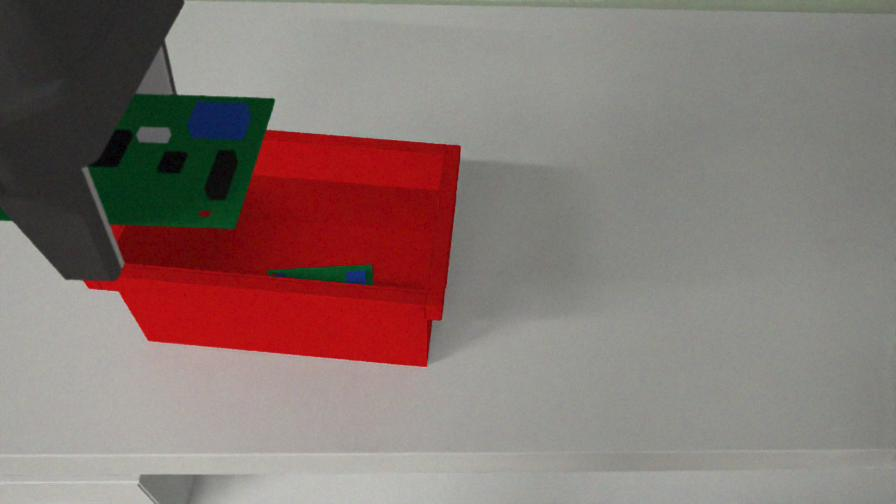

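>>> move --target '{"side":"left","x":0.48,"y":0.14,"z":1.13,"quat_wxyz":[1,0,0,0]}' --cameras '[]'

>>> move --target '{"side":"left","x":0.485,"y":0.145,"z":1.02,"quat_wxyz":[1,0,0,0]}' --cameras '["head_camera"]'

>>> move --target '{"side":"left","x":0.49,"y":0.145,"z":0.935,"quat_wxyz":[0.998,-0.01,-0.06,0]}' --min_time_s 1.5 --cameras '["head_camera","left_wrist_camera"]'

Scene clock: 544.73 s.
Joint torques (N m): left_arm=[-24.23 7.19 3.44 0.35 0.33 -0.24 0.53] | right_arm=[6.97 -3.3 -4.71 -5.79 0.06 -1.19 0.01]
External joint torques (N m): left_arm=[0.95 -0.62 -0.93 0.71 0.31 -0.14 0.53] | right_arm=[-0.85 0.17 0.17 1.05 -0.4 0.03 -0.02]
Wrist force (N): left_arm=[-2.7 0.4 -9.8] | right_arm=[-2.0 10.5 -11.6]
Wrist torque (N m): left_arm=[-0.14 -0.54 -0.20] | right_arm=[-0.10 0.62 0.48]
Wrist force, peak (N): left_arm=[-2.9 0.5 -10.9] | right_arm=[-2.1 10.7 -11.7]
move: done
base_odometry: x=+2.273 y=+0.375 heading=+0.549
lidar_m: 1.04 0.51 0.52 1.34 3.50 4.09 3.99 1.78 1.25 1.17 0.84 1.07
base_status: not commanded
joint_positions: torso_squat_rad=+0.350 torso_shift_rad=+0.000 torso_pitch_rad=+0.500 torso_yaw_rad=+0.000 left_shoulder_pitch_rad=-2.155 left_shoulder_roll_rad=+0.627 left_shoulder_yaw_rad=-1.201 left_elbow_rad=-0.469 left_forearm_roll_rad=+1.552 left_wrist_pitch_rad=+1.727 left_hand_roll_rad=+0.397 left_gripper_m=+0.071 right_shoulder_pitch_rad=+0.938 right_shoulder_roll_rad=-0.824 right_shoulder_yaw_rad=-0.218 right_elbow_rad=-2.617 right_forearm_roll_rad=-0.251 right_wrist_pitch_rad=+0.397 right_hand_roll_rad=-0.617 right_gripper_m=+0.099 head_pan_rad=+0.000 head_tilt_rad=+0.400
joint_status: all done
wheel_motors_off: 0
motor_effort: left_wheel=+1(2) right_wheel=-2(4)
contact_limits: left_gripper_m 672 mA
chest: x=-0.0797 y=-0.0007 z=+1.2096 quat_wxyz=(+0.969, +0.000, +0.247, +0.000)
left_hand: x=+0.4796 y=+0.1400 z=+1.1300 quat_wxyz=(+1.000, +0.000, -0.002, +0.000)
left_hand_status: reached (checked arc, planned for 1.6 s): 0 mm and 0.3 deg off.
right_hand: x=+0.1055 y=-0.3205 z=+0.9497 quat_wxyz=(+0.936, +0.047, -0.349, +0.016)

Scene clock: 545.67 s.
Joint torques (N m): left_arm=[-25.03 7.26 4.24 -0.77 0.25 -0.01 0.32] | right_arm=[6.96 -3 -4.69 -5.85 0.16 -1.28 0.07]
External joint torques (N m): left_arm=[0.31 -1.04 -0.52 -0.45 0.23 0.09 0.32] | right_arm=[-0.86 0.47 0.2 0.98 -0.3 -0.06 0.03]
Wrist force (N): left_arm=[-2.9 0.4 -10.1] | right_arm=[-2.0 10.4 -11.6]
Wrist torque (N m): left_arm=[-0.07 -0.53 -0.20] | right_arm=[-0.10 0.62 0.47]
Wrist force, peak (N): left_arm=[-3.2 0.8 -11.6] | right_arm=[-2.2 10.4 -11.8]
move: done
base_odometry: x=+2.273 y=+0.375 heading=+0.549
lidar_m: 1.04 0.51 0.52 1.35 3.51 4.10 3.99 1.78 1.25 1.18 0.83 1.06
base_status: not commanded
joint_positions: torso_squat_rad=+0.350 torso_shift_rad=+0.000 torso_pitch_rad=+0.500 torso_yaw_rad=+0.000 left_shoulder_pitch_rad=-1.952 left_shoulder_roll_rad=+0.595 left_shoulder_yaw_rad=-1.222 left_elbow_rad=-0.510 left_forearm_roll_rad=+1.525 left_wrist_pitch_rad=+1.520 left_hand_roll_rad=+0.405 left_gripper_m=+0.071 right_shoulder_pitch_rad=+0.938 right_shoulder_roll_rad=-0.824 right_shoulder_yaw_rad=-0.218 right_elbow_rad=-2.617 right_forearm_roll_rad=-0.251 right_wrist_pitch_rad=+0.397 right_hand_roll_rad=-0.617 right_gripper_m=+0.099 head_pan_rad=+0.000 head_tilt_rad=+0.400
joint_status: all done
wheel_motors_off: 0
motor_effort: left_wheel=+2(3) right_wheel=+0(3)
contact_limits: left_gripper_m 672 mA
chest: x=-0.0796 y=-0.0007 z=+1.2096 quat_wxyz=(+0.969, +0.000, +0.247, +0.000)
left_hand: x=+0.4844 y=+0.1454 z=+1.0200 quat_wxyz=(+1.000, +0.000, -0.003, +0.000)
left_hand_status: reached (checked arc, planned for 0.5 s): 1 mm and 0.3 deg off.
right_hand: x=+0.1056 y=-0.3204 z=+0.9497 quat_wxyz=(+0.936, +0.047, -0.349, +0.016)
head_camera: T_world_to_cam=[[0.0289154, -0.998752, 0.0407306, -0.0594171], [-0.757595, -0.0484791, -0.650923, 0.98062], [0.652085, -0.0120356, -0.758051, 0.95784], [0, 0, 0, 1]] pos_world=[0.120037, -0.000275248, 1.36682]

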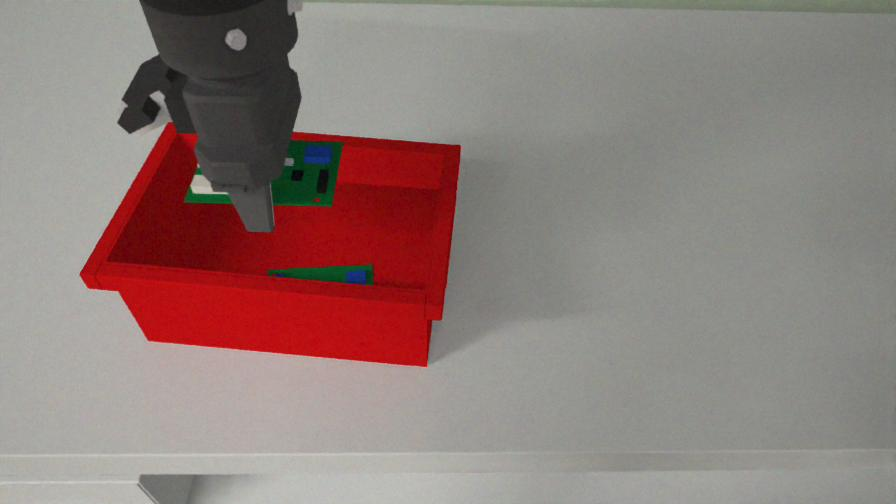

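Scene clock: 547.50 s.
Joint torques (N m): left_arm=[-22.44 9.32 5.06 -1.24 0.01 -0.64 0.48] | right_arm=[7.02 -3.01 -4.96 -5.89 -0.02 -1.15 0]
External joint torques (N m): left_arm=[2.06 0.9 -1.11 -0.83 0.07 -0.34 0.49] | right_arm=[-0.8 0.46 -0.07 0.95 -0.48 0.07 -0.04]
Wrist force (N): left_arm=[-3.8 0.8 -9.7] | right_arm=[-2.1 10.4 -11.4]
Wrist torque (N m): left_arm=[-0.14 -0.59 -0.19] | right_arm=[-0.10 0.60 0.47]
Wrist force, peak (N): left_arm=[-3.9 0.7 -10.2] | right_arm=[-2.2 10.4 -11.8]
move: done
base_odometry: x=+2.273 y=+0.375 heading=+0.549
lidar_m: 1.03 0.51 0.52 1.34 3.50 4.10 3.99 1.78 1.25 1.18 0.83 1.06
base_status: not commanded
joint_positions: torso_squat_rad=+0.350 torso_shift_rad=+0.000 torso_pitch_rad=+0.500 torso_yaw_rad=+0.000 left_shoulder_pitch_rad=-1.771 left_shoulder_roll_rad=+0.633 left_shoulder_yaw_rad=-1.253 left_elbow_rad=-0.694 left_forearm_roll_rad=+1.449 left_wrist_pitch_rad=+1.246 left_hand_roll_rad=+0.517 left_gripper_m=+0.071 right_shoulder_pitch_rad=+0.938 right_shoulder_roll_rad=-0.824 right_shoulder_yaw_rad=-0.218 right_elbow_rad=-2.617 right_forearm_roll_rad=-0.251 right_wrist_pitch_rad=+0.397 right_hand_roll_rad=-0.617 right_gripper_m=+0.099 head_pan_rad=+0.000 head_tilt_rad=+0.400
joint_status: all done
wheel_motors_off: 0
motor_effort: left_wheel=+2(3) right_wheel=-1(3)
contact_limits: left_gripper_m 672 mA
chest: x=-0.0797 y=-0.0007 z=+1.2096 quat_wxyz=(+0.969, +0.000, +0.247, +0.000)
left_hand: x=+0.4900 y=+0.1448 z=+0.9352 quat_wxyz=(+0.998, -0.010, -0.060, +0.000)
left_hand_status: reached (checked arc, planned for 1.5 s): 0 mm and 0.0 deg off.
right_hand: x=+0.1056 y=-0.3204 z=+0.9497 quat_wxyz=(+0.936, +0.047, -0.349, +0.016)
head_camera: T_world_to_cam=[[0.0289154, -0.998752, 0.0407306, -0.0594171], [-0.757595, -0.0484791, -0.650923, 0.98062], [0.652085, -0.0120356, -0.758051, 0.95784], [0, 0, 0, 1]] pos_world=[0.120037, -0.000275248, 1.36682]
left_wrist_camera: T_world_to_cam=[[0.994103, 0.0160563, 0.107245, -0.591008], [-0.0405486, -0.862198, 0.504946, -0.293255], [0.100574, -0.506317, -0.856462, 0.894029], [0, 0, 0, 1]] pos_world=[0.485716, 0.209308, 0.977163]

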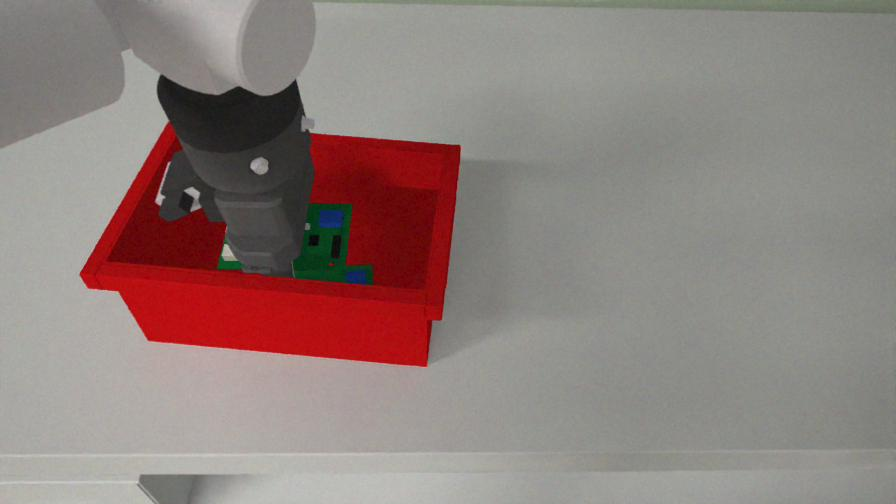

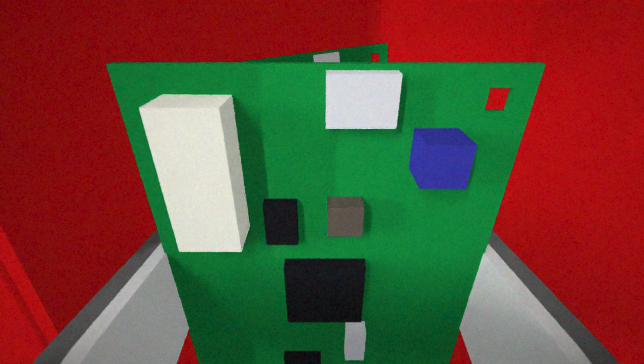

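>>> move --target '{"side":"left","x":0.495,"y":0.145,"z":0.926,"quat_wxyz":[0.997,-0.01,-0.075,0]}' --min_time_s 1 --cameras '["head_camera"]'

>>> move --joints '{"left_gripper_m":0.098}' --cameras '["left_wrist_camera"]'

>>> move --target '{"side":"left","x":0.48,"y":0.145,"z":1.06,"quat_wxyz":[1,0,0,0]}' --cameras '["left_wrist_camera"]'

>>> move --target '{"side":"left","x":0.4,"y":0.145,"z":1.16,"quat_wxyz":[1,0,0,0]}' --cameras '["head_camera","left_wrist_camera"]'

Scene clock: 556.30 s.
Joint torques (N m): left_arm=[-22.07 6.36 4.94 0.55 0.02 -0.69 0.56] | right_arm=[7.3 -2.96 -4.65 -5.76 0.04 -1.31 -0.02]
External joint torques (N m): left_arm=[2.39 -2.06 -1.22 0.96 0.1 -0.34 0.56] | right_arm=[-0.52 0.51 0.24 1.08 -0.42 -0.09 -0.06]
Wrist force (N): left_arm=[-3.9 1.0 -9.4] | right_arm=[-2.0 10.2 -11.8]
Wrist torque (N m): left_arm=[-0.17 -0.61 -0.19] | right_arm=[-0.04 0.59 0.48]
Wrist force, peak (N): left_arm=[-3.8 0.8 -10.1] | right_arm=[-2.1 10.5 -11.9]
move: done
base_odometry: x=+2.273 y=+0.375 heading=+0.549
lidar_m: 1.03 0.50 0.53 1.34 3.51 4.10 3.99 1.78 1.24 1.17 0.84 1.07
base_status: not commanded
joint_positions: torso_squat_rad=+0.350 torso_shift_rad=+0.000 torso_pitch_rad=+0.500 torso_yaw_rad=+0.000 left_shoulder_pitch_rad=-1.755 left_shoulder_roll_rad=+0.628 left_shoulder_yaw_rad=-1.260 left_elbow_rad=-0.693 left_forearm_roll_rad=+1.431 left_wrist_pitch_rad=+1.201 left_hand_roll_rad=+0.524 left_gripper_m=+0.071 right_shoulder_pitch_rad=+0.938 right_shoulder_roll_rad=-0.824 right_shoulder_yaw_rad=-0.218 right_elbow_rad=-2.617 right_forearm_roll_rad=-0.251 right_wrist_pitch_rad=+0.397 right_hand_roll_rad=-0.617 right_gripper_m=+0.099 head_pan_rad=+0.000 head_tilt_rad=+0.400
joint_status: all done
wheel_motors_off: 0
motor_effort: left_wheel=+2(2) right_wheel=-3(3)
contact_limits: left_gripper_m 672 mA
chest: x=-0.0797 y=-0.0007 z=+1.2096 quat_wxyz=(+0.969, +0.000, +0.247, +0.000)
left_hand: x=+0.4946 y=+0.1450 z=+0.9268 quat_wxyz=(+0.997, -0.010, -0.075, +0.000)
left_hand_status: reached (checked arc, planned for 1.0 s): 1 mm and 0.0 deg off.
right_hand: x=+0.1056 y=-0.3204 z=+0.9497 quat_wxyz=(+0.936, +0.047, -0.349, +0.016)
head_camera: T_world_to_cam=[[0.0289154, -0.998752, 0.0407306, -0.0594171], [-0.757595, -0.0484791, -0.650923, 0.98062], [0.652085, -0.0120356, -0.758051, 0.95784], [0, 0, 0, 1]] pos_world=[0.120037, -0.000275248, 1.36682]

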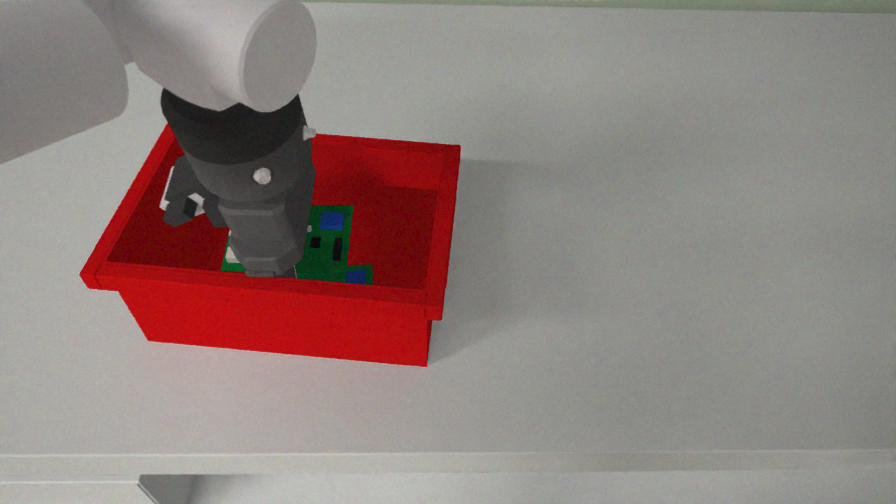

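Scene clock: 557.10 s.
Joint torques (N m): left_arm=[-19.16 6.46 4.74 0.21 0.37 -0.39 0.48] | right_arm=[6.78 -3.12 -4.67 -5.86 0.04 -1.21 0.11]
External joint torques (N m): left_arm=[5.3 -1.97 -1.42 0.61 0.46 -0.03 0.48] | right_arm=[-1.03 0.35 0.22 0.97 -0.42 0.01 0.07]
Wrist force (N): left_arm=[1.0 1.9 0.4] | right_arm=[-2.1 10.3 -11.3]
Wrist torque (N m): left_arm=[-0.11 0.04 -0.31] | right_arm=[-0.08 0.60 0.48]
Wrist force, peak (N): left_arm=[-4.0 0.6 -9.6] | right_arm=[-1.9 10.6 -11.9]
move: done
base_odometry: x=+2.273 y=+0.375 heading=+0.549
lidar_m: 1.03 0.51 0.52 1.34 3.51 4.11 3.99 1.79 1.25 1.17 0.84 1.07
base_status: not commanded
joint_positions: torso_squat_rad=+0.350 torso_shift_rad=+0.000 torso_pitch_rad=+0.500 torso_yaw_rad=+0.000 left_shoulder_pitch_rad=-1.756 left_shoulder_roll_rad=+0.628 left_shoulder_yaw_rad=-1.260 left_elbow_rad=-0.693 left_forearm_roll_rad=+1.431 left_wrist_pitch_rad=+1.201 left_hand_roll_rad=+0.524 left_gripper_m=+0.098 right_shoulder_pitch_rad=+0.938 right_shoulder_roll_rad=-0.824 right_shoulder_yaw_rad=-0.218 right_elbow_rad=-2.617 right_forearm_roll_rad=-0.251 right_wrist_pitch_rad=+0.397 right_hand_roll_rad=-0.617 right_gripper_m=+0.099 head_pan_rad=+0.000 head_tilt_rad=+0.400
joint_status: all done
wheel_motors_off: 0
motor_effort: left_wheel=+2(2) right_wheel=-2(3)
contact_limits: left_gripper_m 672 mA
chest: x=-0.0798 y=-0.0007 z=+1.2096 quat_wxyz=(+0.969, +0.000, +0.247, +0.000)
left_hand: x=+0.4949 y=+0.1449 z=+0.9273 quat_wxyz=(+0.997, -0.010, -0.076, +0.000)
right_hand: x=+0.1055 y=-0.3204 z=+0.9498 quat_wxyz=(+0.936, +0.047, -0.349, +0.016)
left_wrist_camera: T_world_to_cam=[[0.990305, 0.0160594, 0.137975, -0.62167], [-0.0561914, -0.862079, 0.50365, -0.28009], [0.127034, -0.50652, -0.852819, 0.870414], [0, 0, 0, 1]] pos_world=[0.489332, 0.209406, 0.969147]

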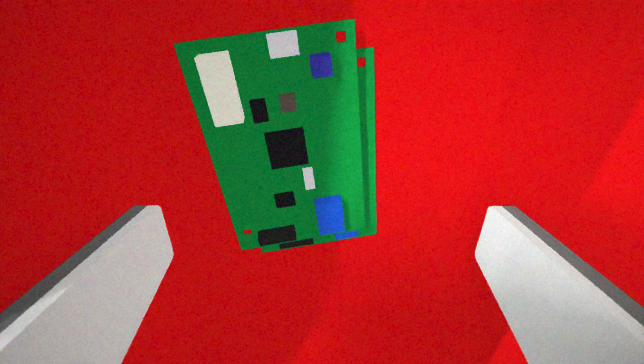

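Scene clock: 558.07 s.
Joint torques (N m): left_arm=[-22.5 7.67 5.56 0.29 0.19 -0.32 0.06] | right_arm=[7.02 -3.25 -5.04 -5.93 0.11 -1.13 0.01]
External joint torques (N m): left_arm=[2.69 -0.51 0.18 0.58 0.17 -0.24 0.06] | right_arm=[-0.8 0.22 -0.15 0.91 -0.35 0.09 -0.03]
Wrist force (N): left_arm=[-2.7 0.4 -9.8] | right_arm=[-2.2 10.1 -11.7]
Wrist torque (N m): left_arm=[-0.13 -0.55 -0.20] | right_arm=[-0.04 0.58 0.47]
Wrist force, peak (N): left_arm=[-3.7 -0.1 -11.7] | right_arm=[-2.4 10.6 -11.7]
move: done
base_odometry: x=+2.273 y=+0.375 heading=+0.549
lidar_m: 1.04 0.51 0.53 1.34 3.51 4.10 3.99 1.78 1.25 1.17 0.84 1.06
base_status: not commanded
joint_positions: torso_squat_rad=+0.350 torso_shift_rad=+0.000 torso_pitch_rad=+0.500 torso_yaw_rad=+0.000 left_shoulder_pitch_rad=-2.009 left_shoulder_roll_rad=+0.649 left_shoulder_yaw_rad=-1.212 left_elbow_rad=-0.585 left_forearm_roll_rad=+1.541 left_wrist_pitch_rad=+1.602 left_hand_roll_rad=+0.445 left_gripper_m=+0.098 right_shoulder_pitch_rad=+0.938 right_shoulder_roll_rad=-0.824 right_shoulder_yaw_rad=-0.218 right_elbow_rad=-2.617 right_forearm_roll_rad=-0.251 right_wrist_pitch_rad=+0.397 right_hand_roll_rad=-0.617 right_gripper_m=+0.099 head_pan_rad=+0.000 head_tilt_rad=+0.400
joint_status: all done
wheel_motors_off: 0
motor_effort: left_wheel=+2(3) right_wheel=-2(4)
contact_limits: left_gripper_m 672 mA
chest: x=-0.0797 y=-0.0007 z=+1.2096 quat_wxyz=(+0.969, +0.000, +0.247, +0.000)
left_hand: x=+0.4804 y=+0.1450 z=+1.0599 quat_wxyz=(+1.000, +0.000, +0.000, +0.000)
left_hand_status: reached (checked arc, planned for 0.6 s): 0 mm and 0.1 deg off.
right_hand: x=+0.1055 y=-0.3205 z=+0.9497 quat_wxyz=(+0.936, +0.047, -0.349, +0.016)
left_wrist_camera: T_world_to_cam=[[0.999796, 0.0151678, -0.0133353, -0.469699], [0.0197461, -0.872762, 0.487746, -0.365681], [-0.00424049, -0.48791, -0.872884, 1.06698], [0, 0, 0, 1]] pos_world=[0.481349, 0.208561, 1.10344]

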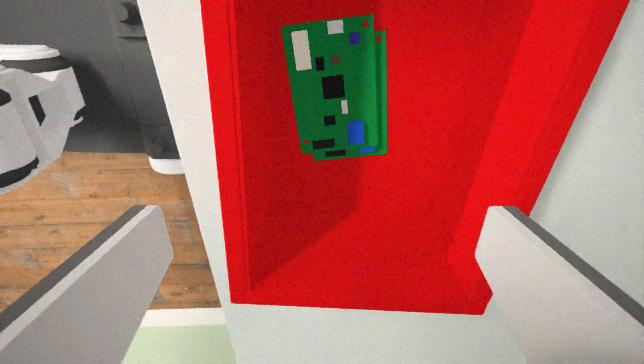

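Scene clock: 559.73 s.
Joint torques (N m): left_arm=[-20.32 6.2 9.79 0.28 0.17 -0.03 -0.26] | right_arm=[6.94 -3.3 -4.82 -5.86 0.08 -1.16 0.09]
External joint torques (N m): left_arm=[1.14 -0.67 0.43 -0.45 0.13 0.03 -0.26] | right_arm=[-0.87 0.17 0.06 0.98 -0.38 0.07 0.05]
Wrist force (N): left_arm=[-3.0 0.5 -9.3] | right_arm=[-2.0 10.4 -11.5]
Wrist torque (N m): left_arm=[-0.14 -0.57 -0.20] | right_arm=[-0.08 0.60 0.48]
Wrist force, peak (N): left_arm=[-3.0 0.1 -10.4] | right_arm=[-2.4 10.3 -12.0]
move: done
base_odometry: x=+2.273 y=+0.375 heading=+0.549
lidar_m: 1.03 0.50 0.52 1.34 3.51 4.11 3.98 1.78 1.24 1.18 0.84 1.07
base_status: not commanded
joint_positions: torso_squat_rad=+0.350 torso_shift_rad=+0.000 torso_pitch_rad=+0.500 torso_yaw_rad=+0.000 left_shoulder_pitch_rad=-2.078 left_shoulder_roll_rad=+1.006 left_shoulder_yaw_rad=-1.134 left_elbow_rad=-1.296 left_forearm_roll_rad=+1.692 left_wrist_pitch_rad=+1.791 left_hand_roll_rad=+0.859 left_gripper_m=+0.098 right_shoulder_pitch_rad=+0.938 right_shoulder_roll_rad=-0.824 right_shoulder_yaw_rad=-0.218 right_elbow_rad=-2.617 right_forearm_roll_rad=-0.251 right_wrist_pitch_rad=+0.397 right_hand_roll_rad=-0.617 right_gripper_m=+0.099 head_pan_rad=+0.000 head_tilt_rad=+0.400
joint_status: all done
wheel_motors_off: 0
motor_effort: left_wheel=+1(3) right_wheel=-2(4)
contact_limits: left_gripper_m 672 mA
chest: x=-0.0797 y=-0.0007 z=+1.2096 quat_wxyz=(+0.969, +0.000, +0.247, +0.000)
left_hand: x=+0.3998 y=+0.1449 z=+1.1603 quat_wxyz=(+1.000, +0.000, +0.002, +0.000)
left_hand_status: reached (checked arc, planned for 1.0 s): 0 mm and 0.2 deg off.
right_hand: x=+0.1055 y=-0.3205 z=+0.9497 quat_wxyz=(+0.936, +0.047, -0.349, +0.016)
head_camera: T_world_to_cam=[[0.0289745, -0.998753, 0.0406588, -0.059423], [-0.7575, -0.0484789, -0.651033, 0.980679], [0.652192, -0.0119356, -0.75796, 0.957768], [0, 0, 0, 1]] pos_world=[0.119937, -0.000375083, 1.36682]
left_wrist_camera: T_world_to_cam=[[0.999755, 0.0146372, -0.0165934, -0.383907], [0.0208776, -0.872423, 0.488305, -0.414213], [-0.00732903, -0.488532, -0.872515, 1.1551], [0, 0, 0, 1]] pos_world=[0.400926, 0.208554, 1.20374]

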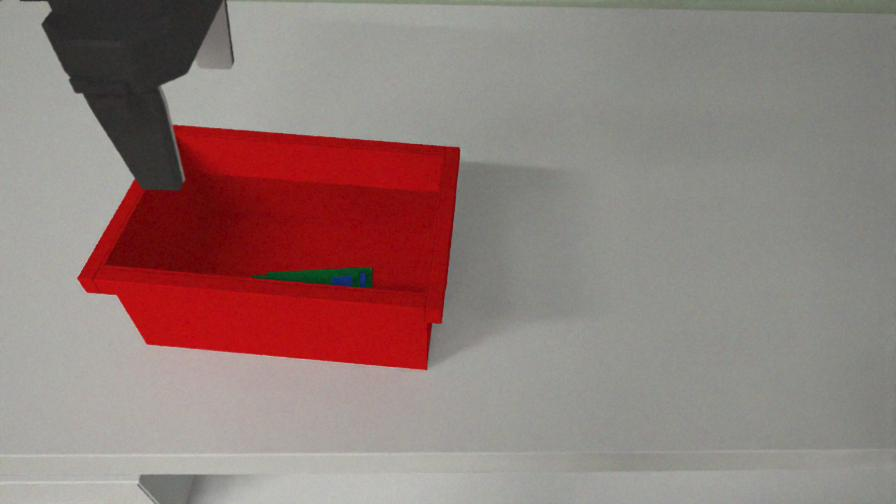

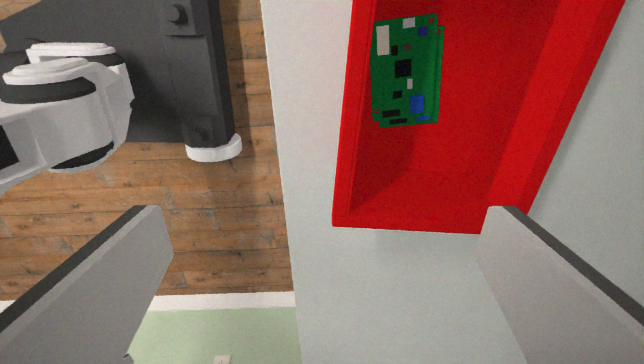

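Both in.

>>> finished_scene --scene 2

The scene is finished: the task was done.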